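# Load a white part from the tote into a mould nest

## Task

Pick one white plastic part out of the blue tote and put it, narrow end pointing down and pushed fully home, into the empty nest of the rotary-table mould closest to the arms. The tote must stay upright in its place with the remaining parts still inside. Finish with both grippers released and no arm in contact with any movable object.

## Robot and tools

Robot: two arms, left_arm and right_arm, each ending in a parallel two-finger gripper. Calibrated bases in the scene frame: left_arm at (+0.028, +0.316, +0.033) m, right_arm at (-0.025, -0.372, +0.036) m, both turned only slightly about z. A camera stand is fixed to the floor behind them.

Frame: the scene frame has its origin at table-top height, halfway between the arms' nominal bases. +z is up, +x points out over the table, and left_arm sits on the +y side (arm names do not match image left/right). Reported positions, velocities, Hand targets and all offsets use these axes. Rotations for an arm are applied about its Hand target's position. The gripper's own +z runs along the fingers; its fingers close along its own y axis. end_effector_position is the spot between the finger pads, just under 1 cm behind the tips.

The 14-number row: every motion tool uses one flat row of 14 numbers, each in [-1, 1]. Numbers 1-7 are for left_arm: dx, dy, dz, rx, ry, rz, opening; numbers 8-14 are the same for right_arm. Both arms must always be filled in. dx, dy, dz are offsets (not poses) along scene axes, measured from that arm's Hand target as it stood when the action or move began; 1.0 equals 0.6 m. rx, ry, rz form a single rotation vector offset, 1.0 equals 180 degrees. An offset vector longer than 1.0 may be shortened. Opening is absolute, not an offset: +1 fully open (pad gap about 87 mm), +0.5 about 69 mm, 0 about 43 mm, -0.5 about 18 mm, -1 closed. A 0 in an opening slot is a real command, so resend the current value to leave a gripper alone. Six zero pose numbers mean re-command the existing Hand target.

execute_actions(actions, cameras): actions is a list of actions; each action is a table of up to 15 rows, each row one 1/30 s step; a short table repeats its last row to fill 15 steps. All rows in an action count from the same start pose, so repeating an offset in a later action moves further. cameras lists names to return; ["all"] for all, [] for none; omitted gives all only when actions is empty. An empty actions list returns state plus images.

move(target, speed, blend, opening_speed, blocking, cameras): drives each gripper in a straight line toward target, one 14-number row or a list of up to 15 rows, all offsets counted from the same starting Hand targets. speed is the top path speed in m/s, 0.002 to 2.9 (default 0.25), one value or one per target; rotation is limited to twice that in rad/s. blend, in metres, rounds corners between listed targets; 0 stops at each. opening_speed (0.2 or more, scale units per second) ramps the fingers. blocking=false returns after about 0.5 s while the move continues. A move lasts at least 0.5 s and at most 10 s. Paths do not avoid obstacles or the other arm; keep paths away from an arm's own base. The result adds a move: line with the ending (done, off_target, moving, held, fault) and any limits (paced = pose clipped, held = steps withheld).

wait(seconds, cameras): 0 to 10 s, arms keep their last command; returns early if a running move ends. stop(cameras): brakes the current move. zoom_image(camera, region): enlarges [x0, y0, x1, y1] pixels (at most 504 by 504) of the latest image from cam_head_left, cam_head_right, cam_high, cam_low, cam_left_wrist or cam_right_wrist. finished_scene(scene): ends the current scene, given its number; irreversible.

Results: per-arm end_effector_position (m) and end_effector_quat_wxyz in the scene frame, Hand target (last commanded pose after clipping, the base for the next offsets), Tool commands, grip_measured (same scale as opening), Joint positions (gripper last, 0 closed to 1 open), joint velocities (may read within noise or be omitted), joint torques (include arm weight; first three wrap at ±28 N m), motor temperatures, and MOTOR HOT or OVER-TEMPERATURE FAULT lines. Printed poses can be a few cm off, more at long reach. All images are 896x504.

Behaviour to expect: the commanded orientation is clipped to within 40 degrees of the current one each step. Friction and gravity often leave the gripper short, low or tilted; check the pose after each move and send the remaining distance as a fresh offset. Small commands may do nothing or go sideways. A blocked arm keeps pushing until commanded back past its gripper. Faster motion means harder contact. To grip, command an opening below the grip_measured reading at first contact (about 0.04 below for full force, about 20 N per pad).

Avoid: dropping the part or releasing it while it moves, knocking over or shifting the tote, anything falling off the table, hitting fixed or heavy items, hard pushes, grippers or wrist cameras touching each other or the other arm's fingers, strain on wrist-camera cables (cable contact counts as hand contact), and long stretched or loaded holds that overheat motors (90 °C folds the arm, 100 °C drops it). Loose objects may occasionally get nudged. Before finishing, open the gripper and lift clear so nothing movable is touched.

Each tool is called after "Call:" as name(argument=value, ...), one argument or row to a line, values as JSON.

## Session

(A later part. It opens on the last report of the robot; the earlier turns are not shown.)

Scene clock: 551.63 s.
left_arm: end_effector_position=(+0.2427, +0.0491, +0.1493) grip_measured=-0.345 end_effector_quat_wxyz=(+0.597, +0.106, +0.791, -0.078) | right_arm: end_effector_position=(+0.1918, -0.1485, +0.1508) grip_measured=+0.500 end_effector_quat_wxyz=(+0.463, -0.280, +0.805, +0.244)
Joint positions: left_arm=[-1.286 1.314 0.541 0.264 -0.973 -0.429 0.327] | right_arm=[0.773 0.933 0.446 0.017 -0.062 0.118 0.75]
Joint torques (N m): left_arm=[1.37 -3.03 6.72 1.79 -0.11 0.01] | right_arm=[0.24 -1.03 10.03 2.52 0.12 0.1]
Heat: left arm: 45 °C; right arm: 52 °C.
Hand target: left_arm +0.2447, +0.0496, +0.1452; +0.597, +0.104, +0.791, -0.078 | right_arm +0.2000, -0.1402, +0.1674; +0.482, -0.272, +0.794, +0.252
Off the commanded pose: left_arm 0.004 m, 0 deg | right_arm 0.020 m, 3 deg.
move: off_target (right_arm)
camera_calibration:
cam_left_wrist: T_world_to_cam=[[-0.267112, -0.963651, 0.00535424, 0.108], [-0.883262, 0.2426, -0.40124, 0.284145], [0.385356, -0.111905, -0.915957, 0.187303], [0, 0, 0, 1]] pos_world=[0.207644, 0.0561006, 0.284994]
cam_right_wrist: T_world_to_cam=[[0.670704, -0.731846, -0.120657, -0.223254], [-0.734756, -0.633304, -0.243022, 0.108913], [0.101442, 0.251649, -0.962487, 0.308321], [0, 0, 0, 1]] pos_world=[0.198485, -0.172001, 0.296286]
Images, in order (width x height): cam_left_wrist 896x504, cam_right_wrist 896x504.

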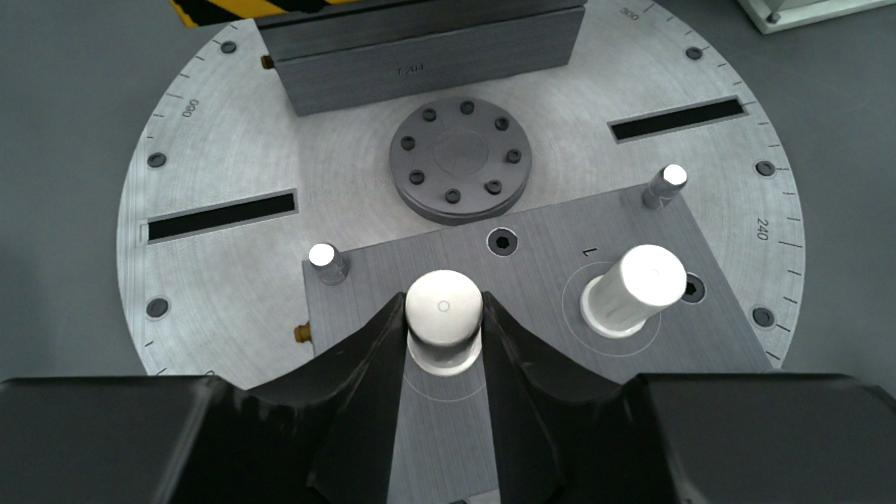

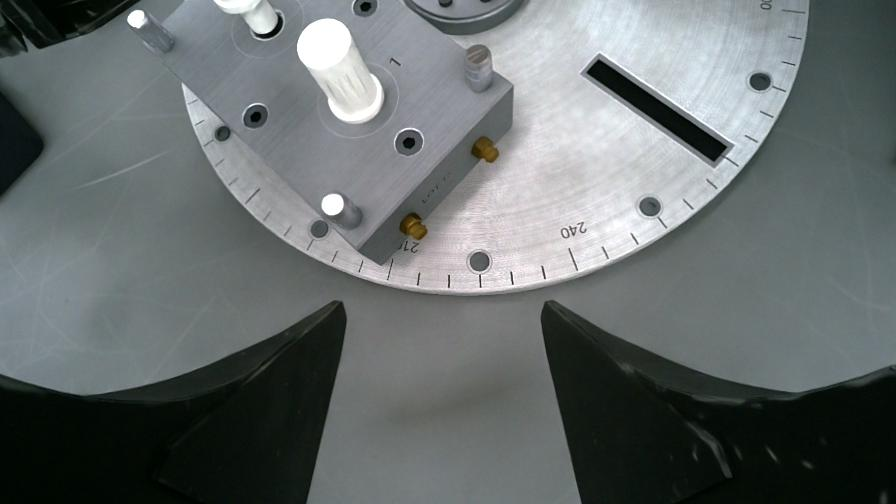

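Call:
move(
  target=[
    [0.0026, -0.0031, 0.035, 0, 0, 0, -0.43, 0, 0, 0, 0, 0, 0, 0.5],
    [0.0026, -0.0031, -0.022, 0, 0, 0, -0.43, 0, 0, 0, 0, 0, 0, 0.5],
    [0.0026, -0.0031, 0.003, 0, 0, 0, -0.43, 0, 0, 0, 0, 0, 0, 0.5],
  ],
  speed=0.05,
  cameras=["cam_left_wrist", "cam_right_wrist"],
)

Call:
zoom_image(
  camera="cam_right_wrist",
  region=[220, 0, 320, 70],
)

Call:
zoom_image(
  camera="cam_left_wrist",
  region=[356, 240, 536, 420],
)

Scene clock: 570.13 s.
left_arm: end_effector_position=(+0.2430, +0.0484, +0.1358) grip_measured=-0.345 end_effector_quat_wxyz=(+0.593, +0.112, +0.794, -0.075) | right_arm: end_effector_position=(+0.1918, -0.1485, +0.1508) grip_measured=+0.500 end_effector_quat_wxyz=(+0.463, -0.280, +0.805, +0.244)
Joint positions: left_arm=[-1.282 1.353 0.519 0.313 -0.962 -0.426 0.327] | right_arm=[0.773 0.933 0.446 0.017 -0.062 0.118 0.75]
Joint torques (N m): left_arm=[1.39 -5.75 9.7 1.31 -0.19 0.06] | right_arm=[0.16 -1.01 9.99 2.48 0.15 0.11]
Heat: left arm: 44 °C; right arm: 52 °C.
Hand target: left_arm +0.2463, +0.0477, +0.1472; +0.597, +0.104, +0.791, -0.079 | right_arm +0.2000, -0.1402, +0.1674; +0.482, -0.272, +0.794, +0.252
Off the commanded pose: left_arm 0.012 m, 1 deg | right_arm 0.020 m, 3 deg.
move: off_target (left_arm, right_arm)
camera_calibration:
cam_left_wrist: T_world_to_cam=[[-0.272965, -0.96201, -0.00509817, 0.110262], [-0.88499, 0.253182, -0.390758, 0.277646], [0.377204, -0.102152, -0.920479, 0.176864], [0, 0, 0, 1]] pos_world=[0.209098, 0.0538451, 0.271854]
cam_right_wrist: T_world_to_cam=[[0.670704, -0.731846, -0.120657, -0.223254], [-0.734756, -0.633304, -0.243022, 0.108913], [0.101442, 0.251649, -0.962487, 0.308321], [0, 0, 0, 1]] pos_world=[0.198485, -0.172001, 0.296286]
Images, in order (width x height): cam_left_wrist 896x504, cam_right_wrist 896x504.

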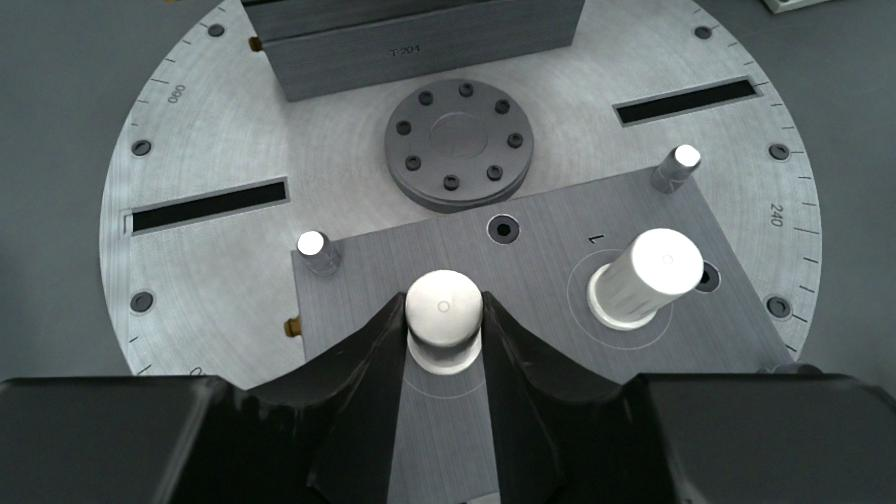

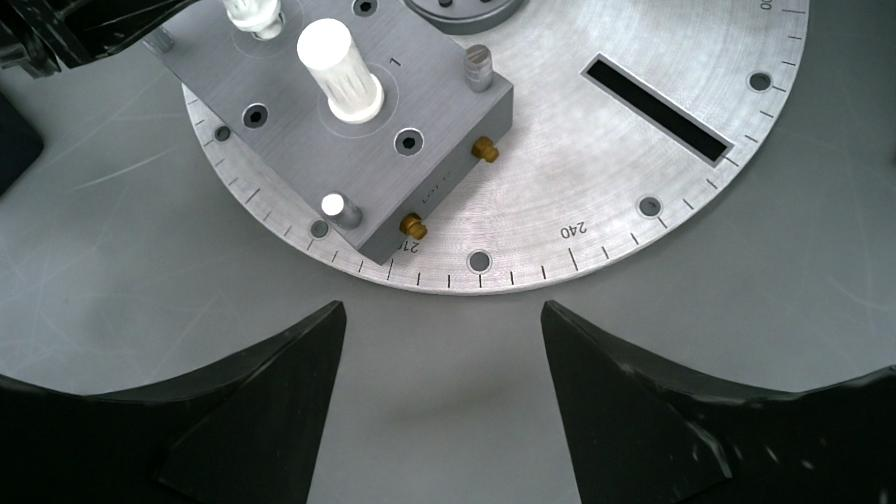

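Scaled by 5.040 from the camera's 896x504 image, which has a finer 1280x720 frame.

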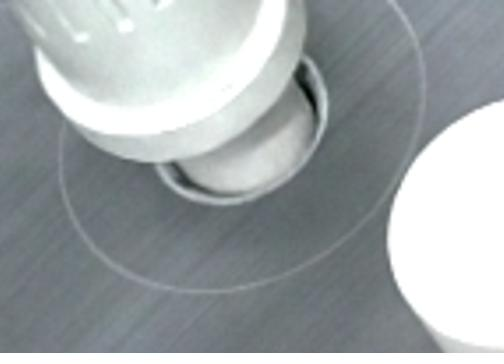

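Scaled by 2.800 from the camera's 896x504 image, which has a finer 1280x720 frame.

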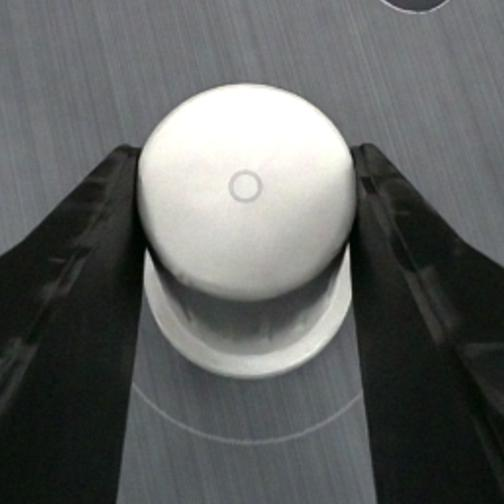

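Call:
move(
  target=[
    [0, 0, -0.047, 0, 0, 0, -0.43, 0, 0, 0, 0, 0, 0, 0.5],
    [0, 0, -0.03, 0, 0, 0, -0.43, 0, 0, 0, 0, 0, 0, 0.5],
    [0, 0, -0.058, 0, 0, 0, -0.43, 0, 0, 0, 0, 0, 0, 0.5],
  ],
  speed=0.05,
  cameras=["cam_left_wrist", "cam_right_wrist", "cam_low"],
)

Call:
zoom_image(
  camera="cam_right_wrist",
  region=[220, 0, 320, 70],
)

Scene clock: 581.53 s.
left_arm: end_effector_position=(+0.2453, +0.0468, +0.1240) grip_measured=-0.345 end_effector_quat_wxyz=(+0.604, +0.103, +0.786, -0.080) | right_arm: end_effector_position=(+0.1918, -0.1485, +0.1508) grip_measured=+0.500 end_effector_quat_wxyz=(+0.463, -0.280, +0.805, +0.244)
Joint positions: left_arm=[-1.283 1.415 0.472 0.463 -0.979 -0.411 0.327] | right_arm=[0.773 0.933 0.446 0.017 -0.062 0.118 0.75]
Joint torques (N m): left_arm=[1.43 -1.98 5.89 1.76 -0.01 -0.14] | right_arm=[0.16 -0.98 9.99 2.47 0.14 0.12]
Heat: left arm: 44 °C; right arm: 52 °C.
Hand target: left_arm +0.2463, +0.0477, +0.1123; +0.597, +0.104, +0.791, -0.079 | right_arm +0.2000, -0.1402, +0.1674; +0.482, -0.272, +0.794, +0.252
Off the commanded pose: left_arm 0.012 m, 1 deg | right_arm 0.020 m, 3 deg.
move: off_target (left_arm, right_arm)
camera_calibration:
cam_left_wrist: T_world_to_cam=[[-0.264114, -0.964438, 0.0101456, 0.105378], [-0.878027, 0.23607, -0.416341, 0.277698], [0.39914, -0.118869, -0.909152, 0.158942], [0, 0, 0, 1]] pos_world=[0.208218, 0.0549678, 0.259051]
cam_right_wrist: T_world_to_cam=[[0.670704, -0.731846, -0.120657, -0.223254], [-0.734756, -0.633304, -0.243022, 0.108913], [0.101442, 0.251649, -0.962487, 0.308321], [0, 0, 0, 1]] pos_world=[0.198485, -0.172001, 0.296286]
Images, in order (width x height): cam_low 896x504, cam_left_wrist 896x504, cam_right_wrist 896x504.

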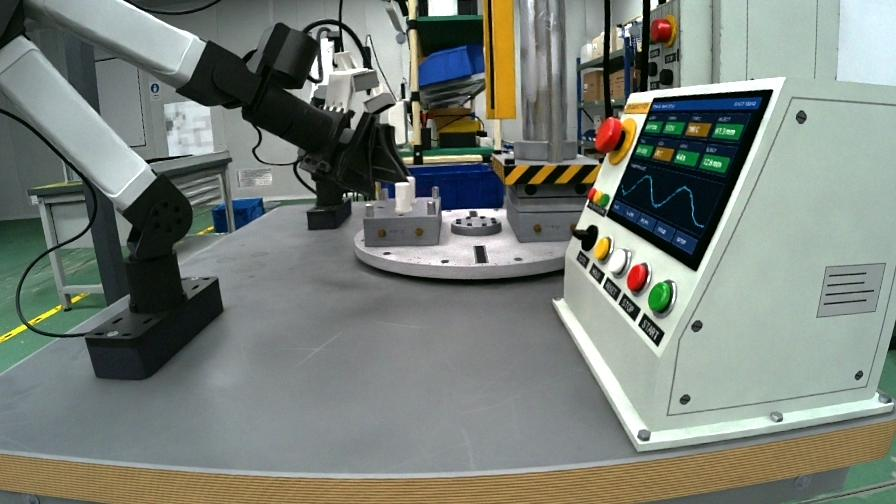

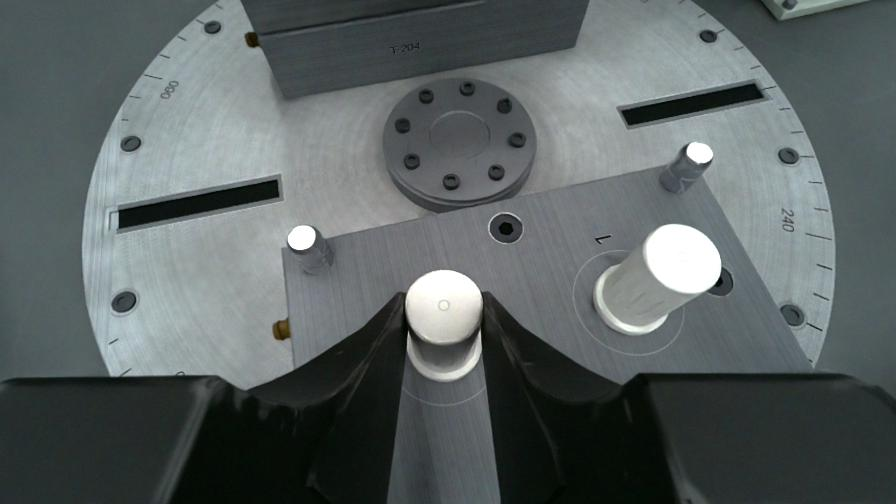

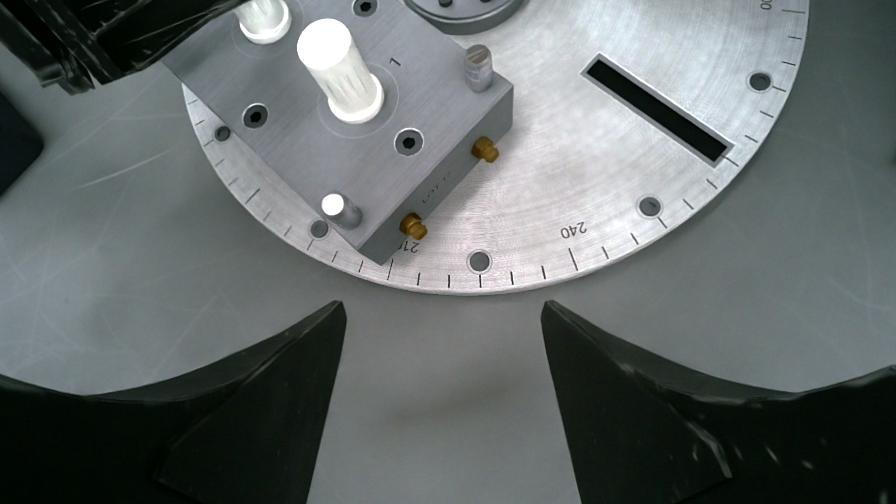

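Scaled by 5.040 from the camera's 896x504 image, which has a finer 1280x720 frame.

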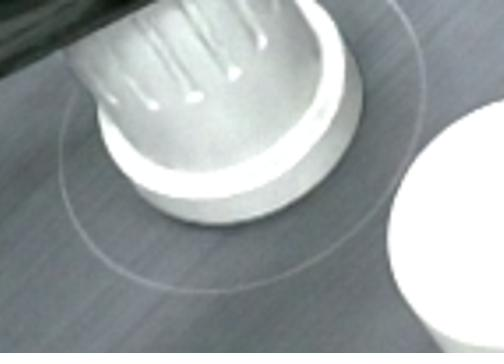

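Call:
move(
  target=[
    [0, 0, 0.025, 0, 0, 0, -0.43, 0, 0, 0, 0, 0, 0, 0.5],
    [0, 0, -0.006, 0, 0, 0, -0.43, 0, 0, 0, 0, 0, 0, 0.5],
    [0, 0, 0.008, 0, 0, 0, -0.43, 0, 0, 0, 0, 0, 0, 0.5],
    [0, 0, 0.008, 0, 0, 0, -0.15, 0, 0, 0, 0, 0, 0, 0.5],
  ],
  speed=0.05,
  opening_speed=0.4,
  cameras=["cam_left_wrist", "cam_right_wrist", "cam_low"],
)

Call:
zoom_image(
  camera="cam_right_wrist",
  region=[200, 0, 320, 70],
)

Call:
zoom_image(
  camera="cam_low",
  region=[376, 160, 436, 220],
)

Scene clock: 596.90 s.
left_arm: end_effector_position=(+0.2449, +0.0477, +0.1198) grip_measured=-0.150 end_effector_quat_wxyz=(+0.601, +0.106, +0.788, -0.078) | right_arm: end_effector_position=(+0.1918, -0.1485, +0.1508) grip_measured=+0.500 end_effector_quat_wxyz=(+0.463, -0.280, +0.805, +0.244)
Joint positions: left_arm=[-1.282 1.423 0.466 0.466 -0.973 -0.411 0.425] | right_arm=[0.773 0.933 0.446 0.017 -0.062 0.118 0.75]
Joint torques (N m): left_arm=[1.36 -3.74 7.3 1.49 -0.07 -0.1] | right_arm=[0.1 -1.07 9.88 2.49 0.15 0.11]
Heat: left arm: 44 °C; right arm: 53 °C.
Hand target: left_arm +0.2463, +0.0477, +0.1171; +0.597, +0.104, +0.791, -0.078 | right_arm +0.2000, -0.1402, +0.1674; +0.482, -0.272, +0.794, +0.252
Off the commanded pose: left_arm 0.003 m, 1 deg | right_arm 0.020 m, 3 deg.
move: off_target (right_arm)
camera_calibration:
cam_left_wrist: T_world_to_cam=[[-0.267271, -0.963615, 0.00340623, 0.107588], [-0.87955, 0.242507, -0.409367, 0.274637], [0.393646, -0.112408, -0.912363, 0.156804], [0, 0, 0, 1]] pos_world=[0.208587, 0.0546979, 0.255123]
cam_right_wrist: T_world_to_cam=[[0.670704, -0.731846, -0.120657, -0.223254], [-0.734756, -0.633304, -0.243022, 0.108913], [0.101442, 0.251649, -0.962487, 0.308321], [0, 0, 0, 1]] pos_world=[0.198485, -0.172001, 0.296286]
Images, in order (width x height): cam_low 896x504, cam_left_wrist 896x504, cam_right_wrist 896x504.

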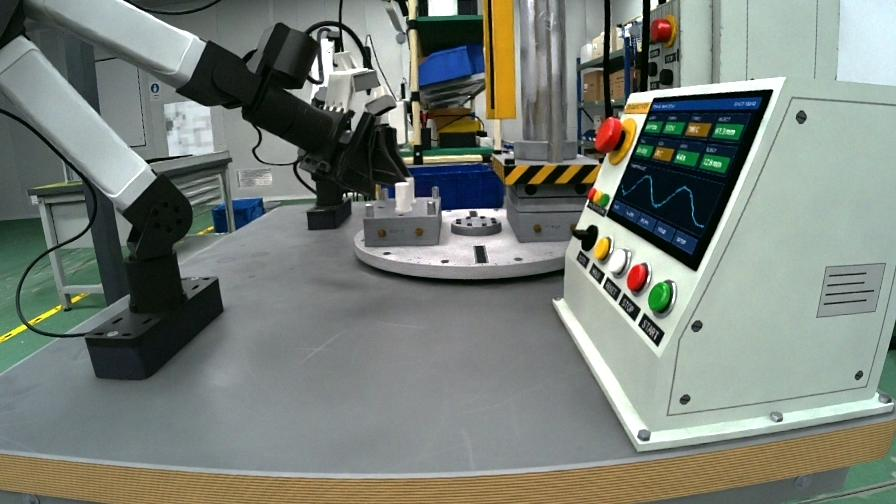

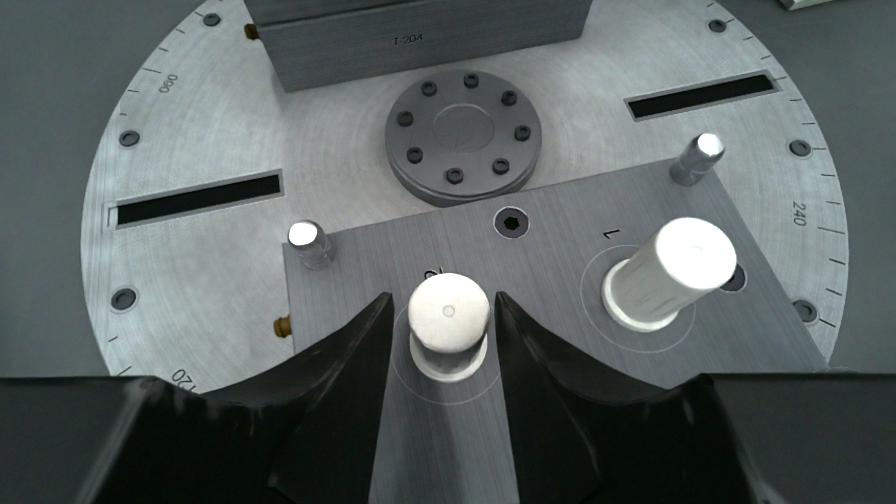

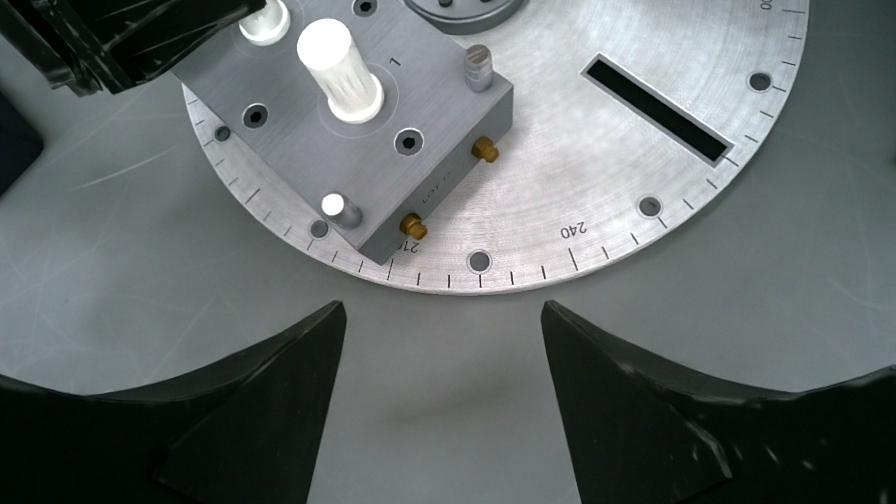

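Scaled by 4.200 from the camera's 896x504 image, which has a finer 1280x720 frame.

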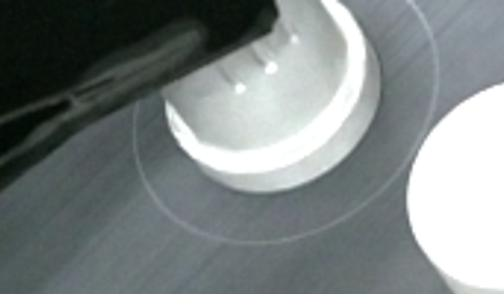

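Scaled by 8.400 from the camera's 896x504 image, which has a finer 1280x720 frame.

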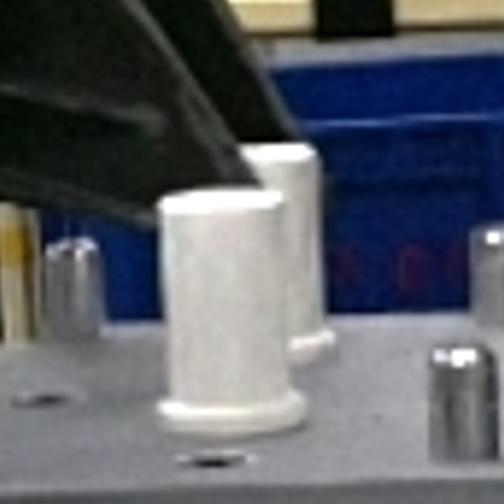

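Call:
move(
  target=[
    [-0.0967, 0.0258, 0.045, 0, 0, 0, -0.15, 0, 0, 0, 0, 0, 0, 0.5],
    [-0.0967, 0.0258, 0.13, 0, 0, 0, -0.15, 0, 0, 0, 0, 0, 0, 0.5],
  ],
  speed=[0.1, 0.15],
  cameras=["cam_left_wrist", "cam_right_wrist", "cam_low", "cam_high"],
)

Call:
zoom_image(
  camera="cam_right_wrist",
  region=[200, 0, 420, 140],
)

Call:
zoom_image(
  camera="cam_low",
  region=[376, 160, 436, 220],
)

Call:
zoom_image(
  camera="cam_left_wrist",
  region=[400, 140, 720, 340],
)

Scene clock: 611.90 s.
left_arm: end_effector_position=(+0.1884, +0.0669, +0.1827) grip_measured=-0.150 end_effector_quat_wxyz=(+0.590, +0.120, +0.796, -0.067) | right_arm: end_effector_position=(+0.1918, -0.1485, +0.1508) grip_measured=+0.500 end_effector_quat_wxyz=(+0.463, -0.280, +0.805, +0.244)
Joint positions: left_arm=[-1.509 1.156 0.672 -0.304 -1.14 -0.703 0.425] | right_arm=[0.773 0.933 0.446 0.017 -0.062 0.118 0.75]
Joint torques (N m): left_arm=[0.05 -3.49 10.7 1.23 -0.55 -0.15] | right_arm=[0.16 -1.09 9.99 2.51 0.14 0.11]
Heat: left arm: 44 °C; right arm: 53 °C.
Hand target: left_arm +0.1883, +0.0632, +0.1951; +0.597, +0.104, +0.791, -0.078 | right_arm +0.2000, -0.1402, +0.1674; +0.482, -0.272, +0.794, +0.252
Off the commanded pose: left_arm 0.013 m, 2 deg | right_arm 0.020 m, 3 deg.
move: off_target (left_arm, right_arm)
camera_calibration:
cam_left_wrist: T_world_to_cam=[[-0.275935, -0.96081, -0.0265496, 0.117728], [-0.886237, 0.265017, -0.379935, 0.240395], [0.372082, -0.081308, -0.924632, 0.242858], [0, 0, 0, 1]] pos_world=[0.155169, 0.0691517, 0.319014]
cam_right_wrist: T_world_to_cam=[[0.670704, -0.731846, -0.120657, -0.223254], [-0.734756, -0.633304, -0.243022, 0.108913], [0.101442, 0.251649, -0.962487, 0.308321], [0, 0, 0, 1]] pos_world=[0.198485, -0.172001, 0.296286]
Images, in order (width x height): cam_high 896x504, cam_low 896x504, cam_left_wrist 896x504, cam_right_wrist 896x504.

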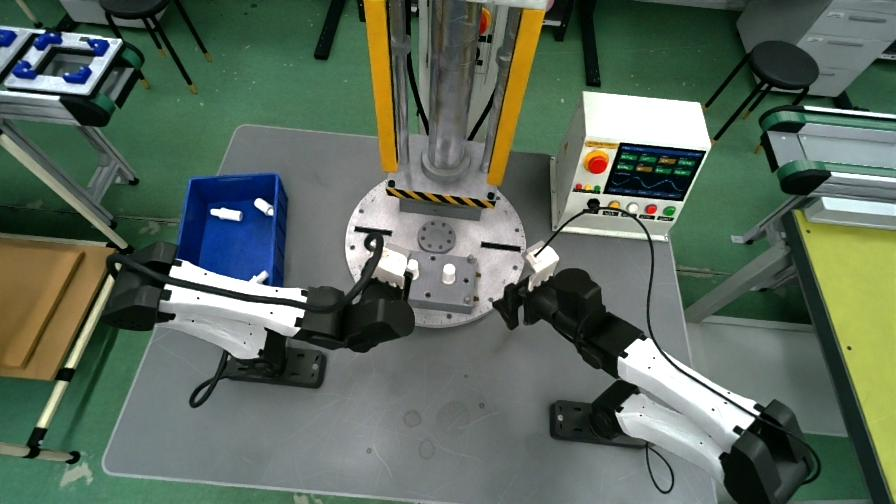

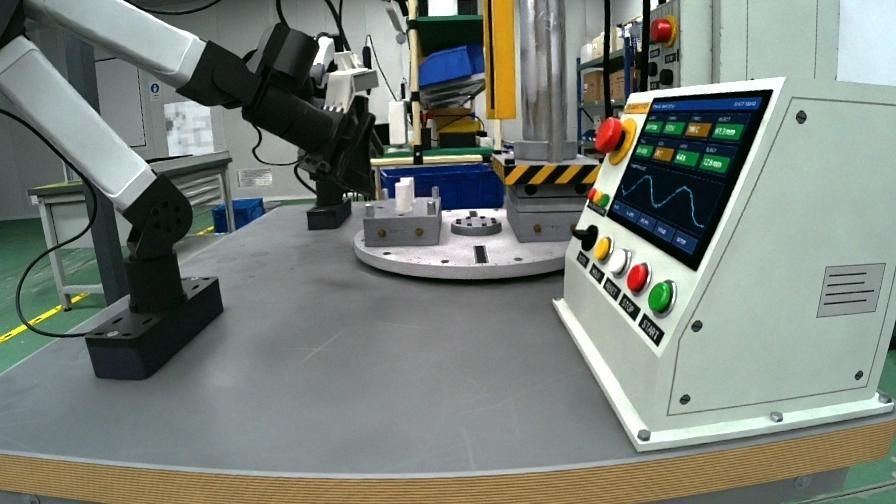

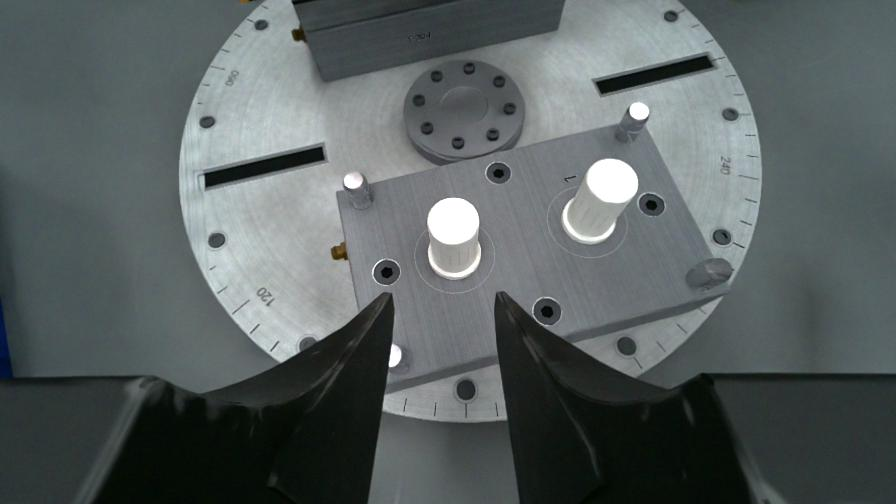

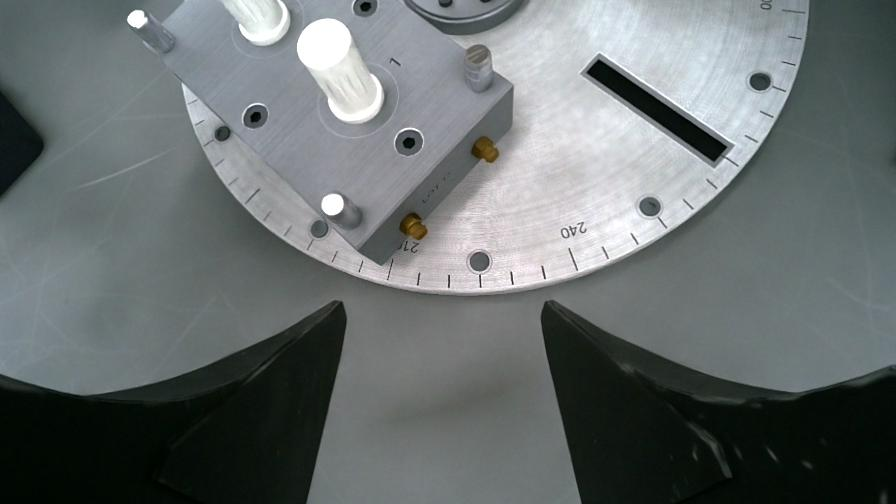

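Scaled by 2.291 from the camera's 896x504 image, which has a finer 1280x720 frame.

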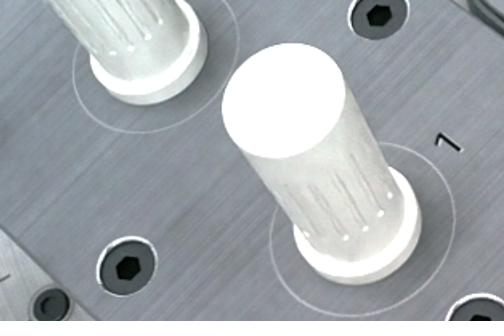

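Scaled by 8.400 from the camera's 896x504 image, which has a finer 1280x720 frame.

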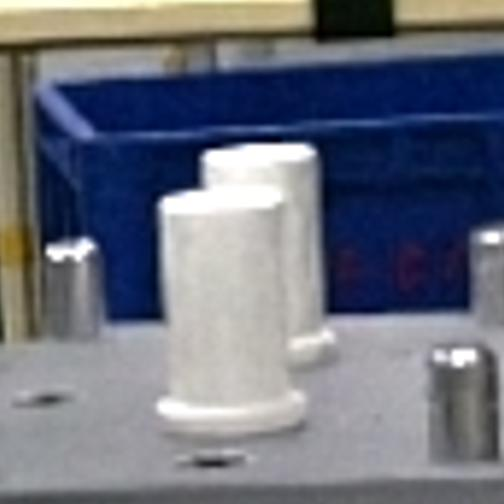

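Scaled by 1.575 from the camera's 896x504 image, which has a finer 1280x720 frame.

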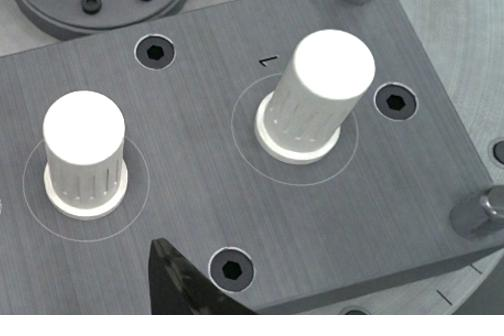

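Call:
zoom_image(
  camera="cam_high",
  region=[150, 150, 320, 320],
)

Scaled by 2.965 from the camera's 896x504 image, which has a finer 1280x720 frame.

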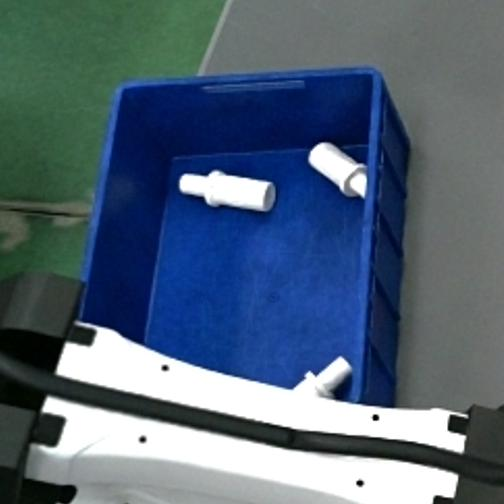

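Call:
move(
  target=[
    [0.228, 0.611, 0.03, 0.0133, 0.3137, 0.1274, -1, -0.1, 0, 0, 0, 0, 0, 0.5],
    [0.228, 0.611, -0.245, 0.0133, 0.3137, 0.1274, -1, -0.1, -0.1, 0, 0, 0, 0, 0.5],
  ],
  speed=[0.3, 0.2],
  blend=[0.04, 0],
  cameras=["cam_left_wrist", "cam_high"],
)

Scene clock: 670.37 s.
left_arm: end_effector_position=(+0.3238, +0.4280, +0.0532) grip_measured=-0.963 end_effector_quat_wxyz=(+0.155, -0.089, +0.984, +0.015) | right_arm: end_effector_position=(+0.1416, -0.1987, +0.1705) grip_measured=+0.500 end_effector_quat_wxyz=(+0.485, -0.266, +0.794, +0.254)
Joint positions: left_arm=[0.38 1.687 1.019 -0.595 0.056 0.18 0.018] | right_arm=[0.761 0.434 0.383 -0.363 -0.063 0.131 0.75]
Joint torques (N m): left_arm=[1.18 -5.57 6.76 1.11 0.22 0.1] | right_arm=[-0.95 -0.09 6.56 2.1 -0.06 -0.13]
Heat: left arm: 47 °C; right arm: 54 °C.
Hand target: left_arm +0.3251, +0.4297, +0.0480; +0.156, -0.086, +0.984, +0.013 | right_arm +0.1400, -0.2002, +0.1675; +0.482, -0.272, +0.794, +0.252
Off the commanded pose: left_arm 0.006 m, 0 deg | right_arm 0.004 m, 1 deg.
move: done
camera_calibration:
cam_left_wrist: T_world_to_cam=[[0.182679, -0.983144, 0.00751675, 0.357803], [-0.829458, -0.150009, 0.538049, 0.325901], [-0.527852, -0.104525, -0.84288, 0.399115], [0, 0, 0, 1]] pos_world=[0.415632, 0.442377, 0.158366]
Images, in order (width x height): cam_high 896x504, cam_left_wrist 896x504.

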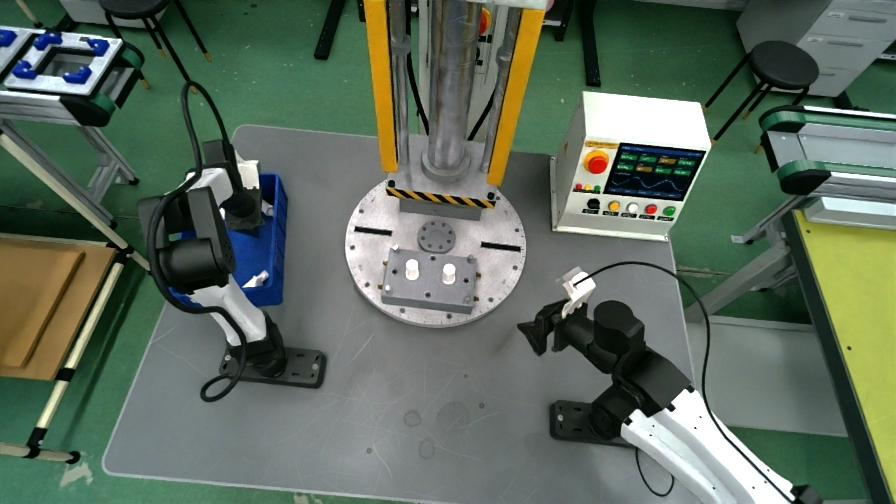

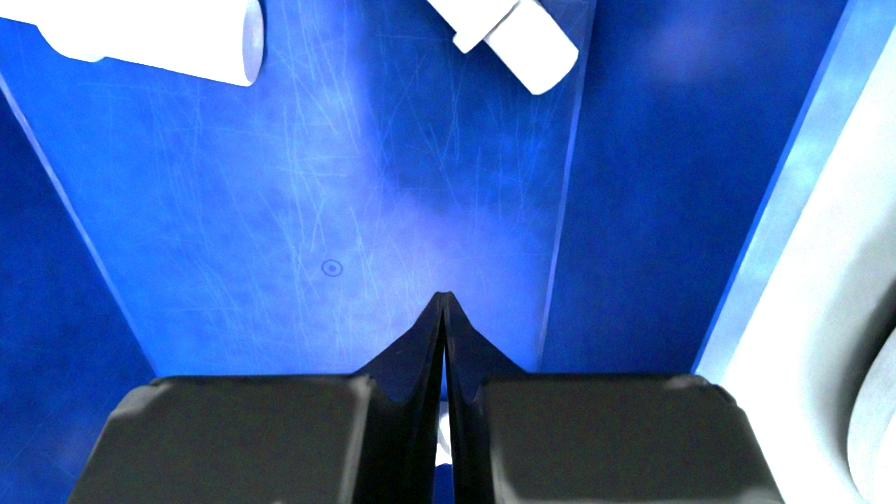

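Call:
move(
  target=[-0.01, -0.116, -0.012, 0, 0, 0, -1, 0, 0, 0, 0, 0, 0, 0.5],
  speed=0.07,
  cameras=["cam_left_wrist", "cam_high"],
)

Call:
zoom_image(
  camera="cam_high",
  region=[150, 150, 320, 320],
)

Scene clock: 683.13 s.
left_arm: end_effector_position=(+0.3145, +0.3620, +0.0349) grip_measured=-0.963 end_effector_quat_wxyz=(+0.136, -0.085, +0.987, +0.011) | right_arm: end_effector_position=(+0.1415, -0.1987, +0.1704) grip_measured=+0.500 end_effector_quat_wxyz=(+0.485, -0.266, +0.794, +0.254)
Joint positions: left_arm=[0.171 1.657 0.909 -0.548 -0.001 -0.012 0.018] | right_arm=[0.761 0.434 0.383 -0.363 -0.063 0.131 0.75]
Joint torques (N m): left_arm=[-0.06 -8.42 6 1.05 0.09 -0.1] | right_arm=[-0.81 -0.14 6.53 2.1 -0.06 -0.11]
Heat: left arm: 46 °C; right arm: 52 °C.
Hand target: left_arm +0.3192, +0.3602, +0.0409; +0.156, -0.086, +0.984, +0.013 | right_arm +0.1400, -0.2003, +0.1675; +0.482, -0.272, +0.794, +0.252
Off the commanded pose: left_arm 0.008 m, 2 deg | right_arm 0.004 m, 1 deg.
move: done
camera_calibration:
cam_left_wrist: T_world_to_cam=[[0.174609, -0.984574, 0.011166, 0.297776], [-0.8103, -0.137242, 0.569718, 0.30643], [-0.559397, -0.108526, -0.821764, 0.382416], [0, 0, 0, 1]] pos_world=[0.410228, 0.37674, 0.136353]
Images, in order (width x height): cam_high 896x504, cam_left_wrist 896x504.

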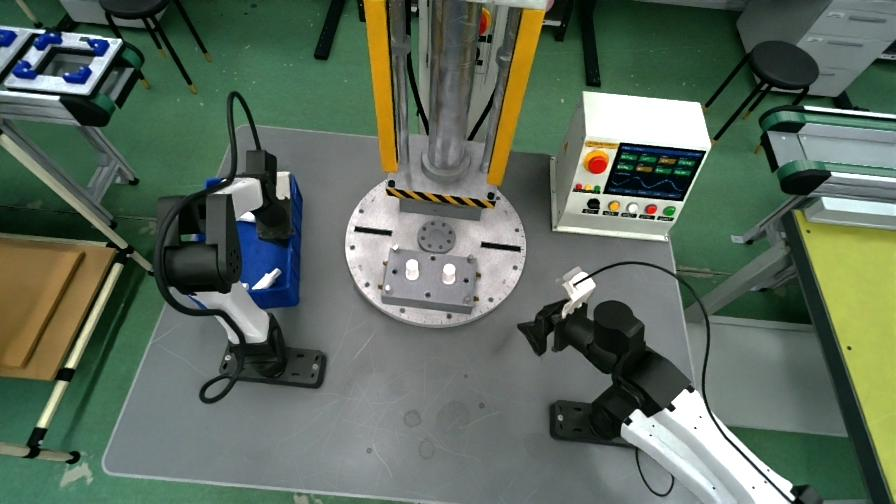

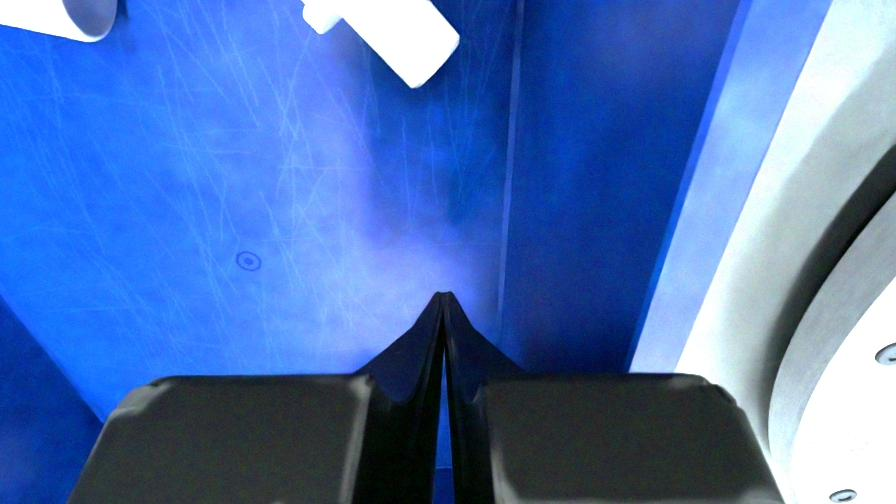

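Scaled by 2.965 from the camera's 896x504 image, which has a finer 1280x720 frame.

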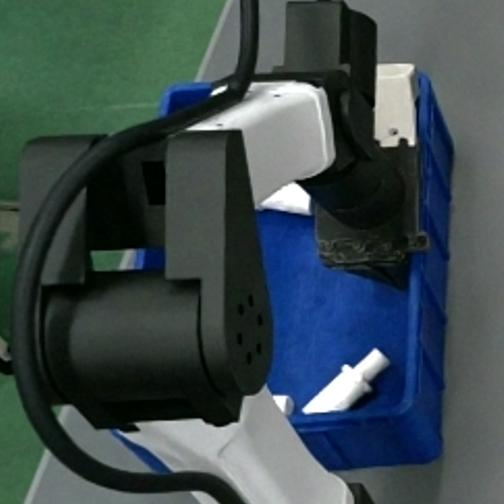

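Call:
move(
  target=[
    [0.01, 0.07, 0.01, 0, 0, 0, -1, 0, 0, 0, 0, 0, 0, 0.5],
    [0.01, 0.07, 0.35, 0, 0, 0, -1, 0, 0, 0, 0, 0, 0, 0.5],
  ],
  speed=[0.1, 0.25],
  cameras=["cam_high", "cam_low"],
)

Call:
zoom_image(
  camera="cam_high",
  region=[160, 150, 500, 330],
)

Scene clock: 692.97 s.
left_arm: end_effector_position=(+0.3249, +0.4022, +0.2517) grip_measured=-0.963 end_effector_quat_wxyz=(+0.161, -0.089, +0.983, +0.019) | right_arm: end_effector_position=(+0.1415, -0.1987, +0.1704) grip_measured=+0.500 end_effector_quat_wxyz=(+0.485, -0.266, +0.794, +0.254)
Joint positions: left_arm=[0.294 1.625 1.757 -1.378 0.023 0.097 0.018] | right_arm=[0.761 0.434 0.383 -0.363 -0.063 0.131 0.75]
Joint torques (N m): left_arm=[1.17 -5.27 8.51 0.81 0.26 0.11] | right_arm=[-0.92 -0.01 6.57 2.13 -0.03 -0.12]
Heat: left arm: 46 °C; right arm: 51 °C.
Hand target: left_arm +0.3251, +0.4021, +0.2509; +0.156, -0.086, +0.984, +0.013 | right_arm +0.1400, -0.2003, +0.1675; +0.482, -0.272, +0.794, +0.252
Off the commanded pose: left_arm 0.001 m, 1 deg | right_arm 0.004 m, 1 deg.
move: done
Images, in order (width x height): cam_high 896x504, cam_low 896x504.

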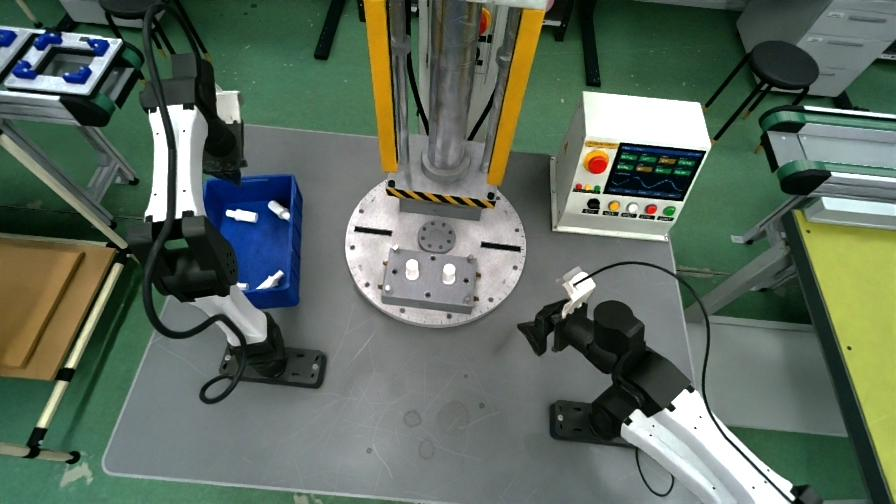

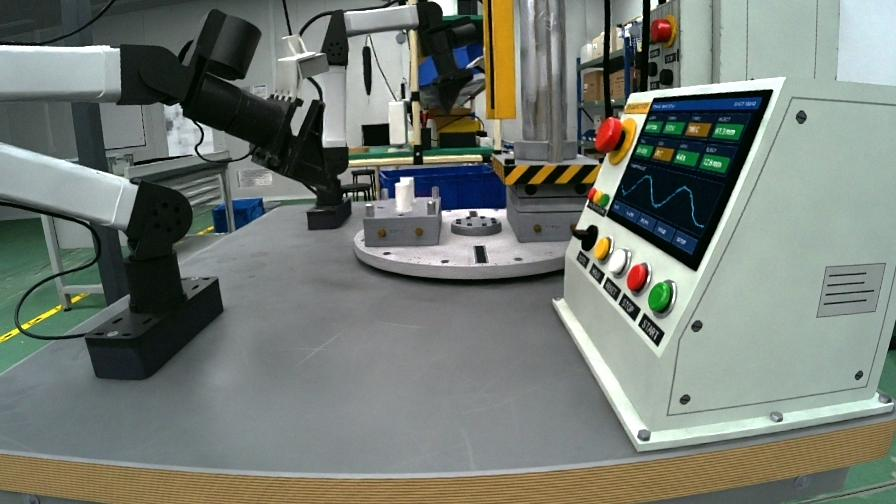

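Scaled by 1.482 from the camera's 896x504 image, which has a finer 1280x720 frame.

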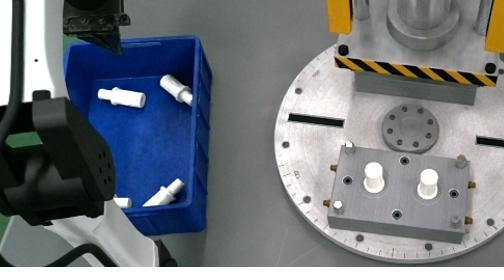

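Call:
finished_scene(
  scene=2,
)

The scene is finished: the task was done.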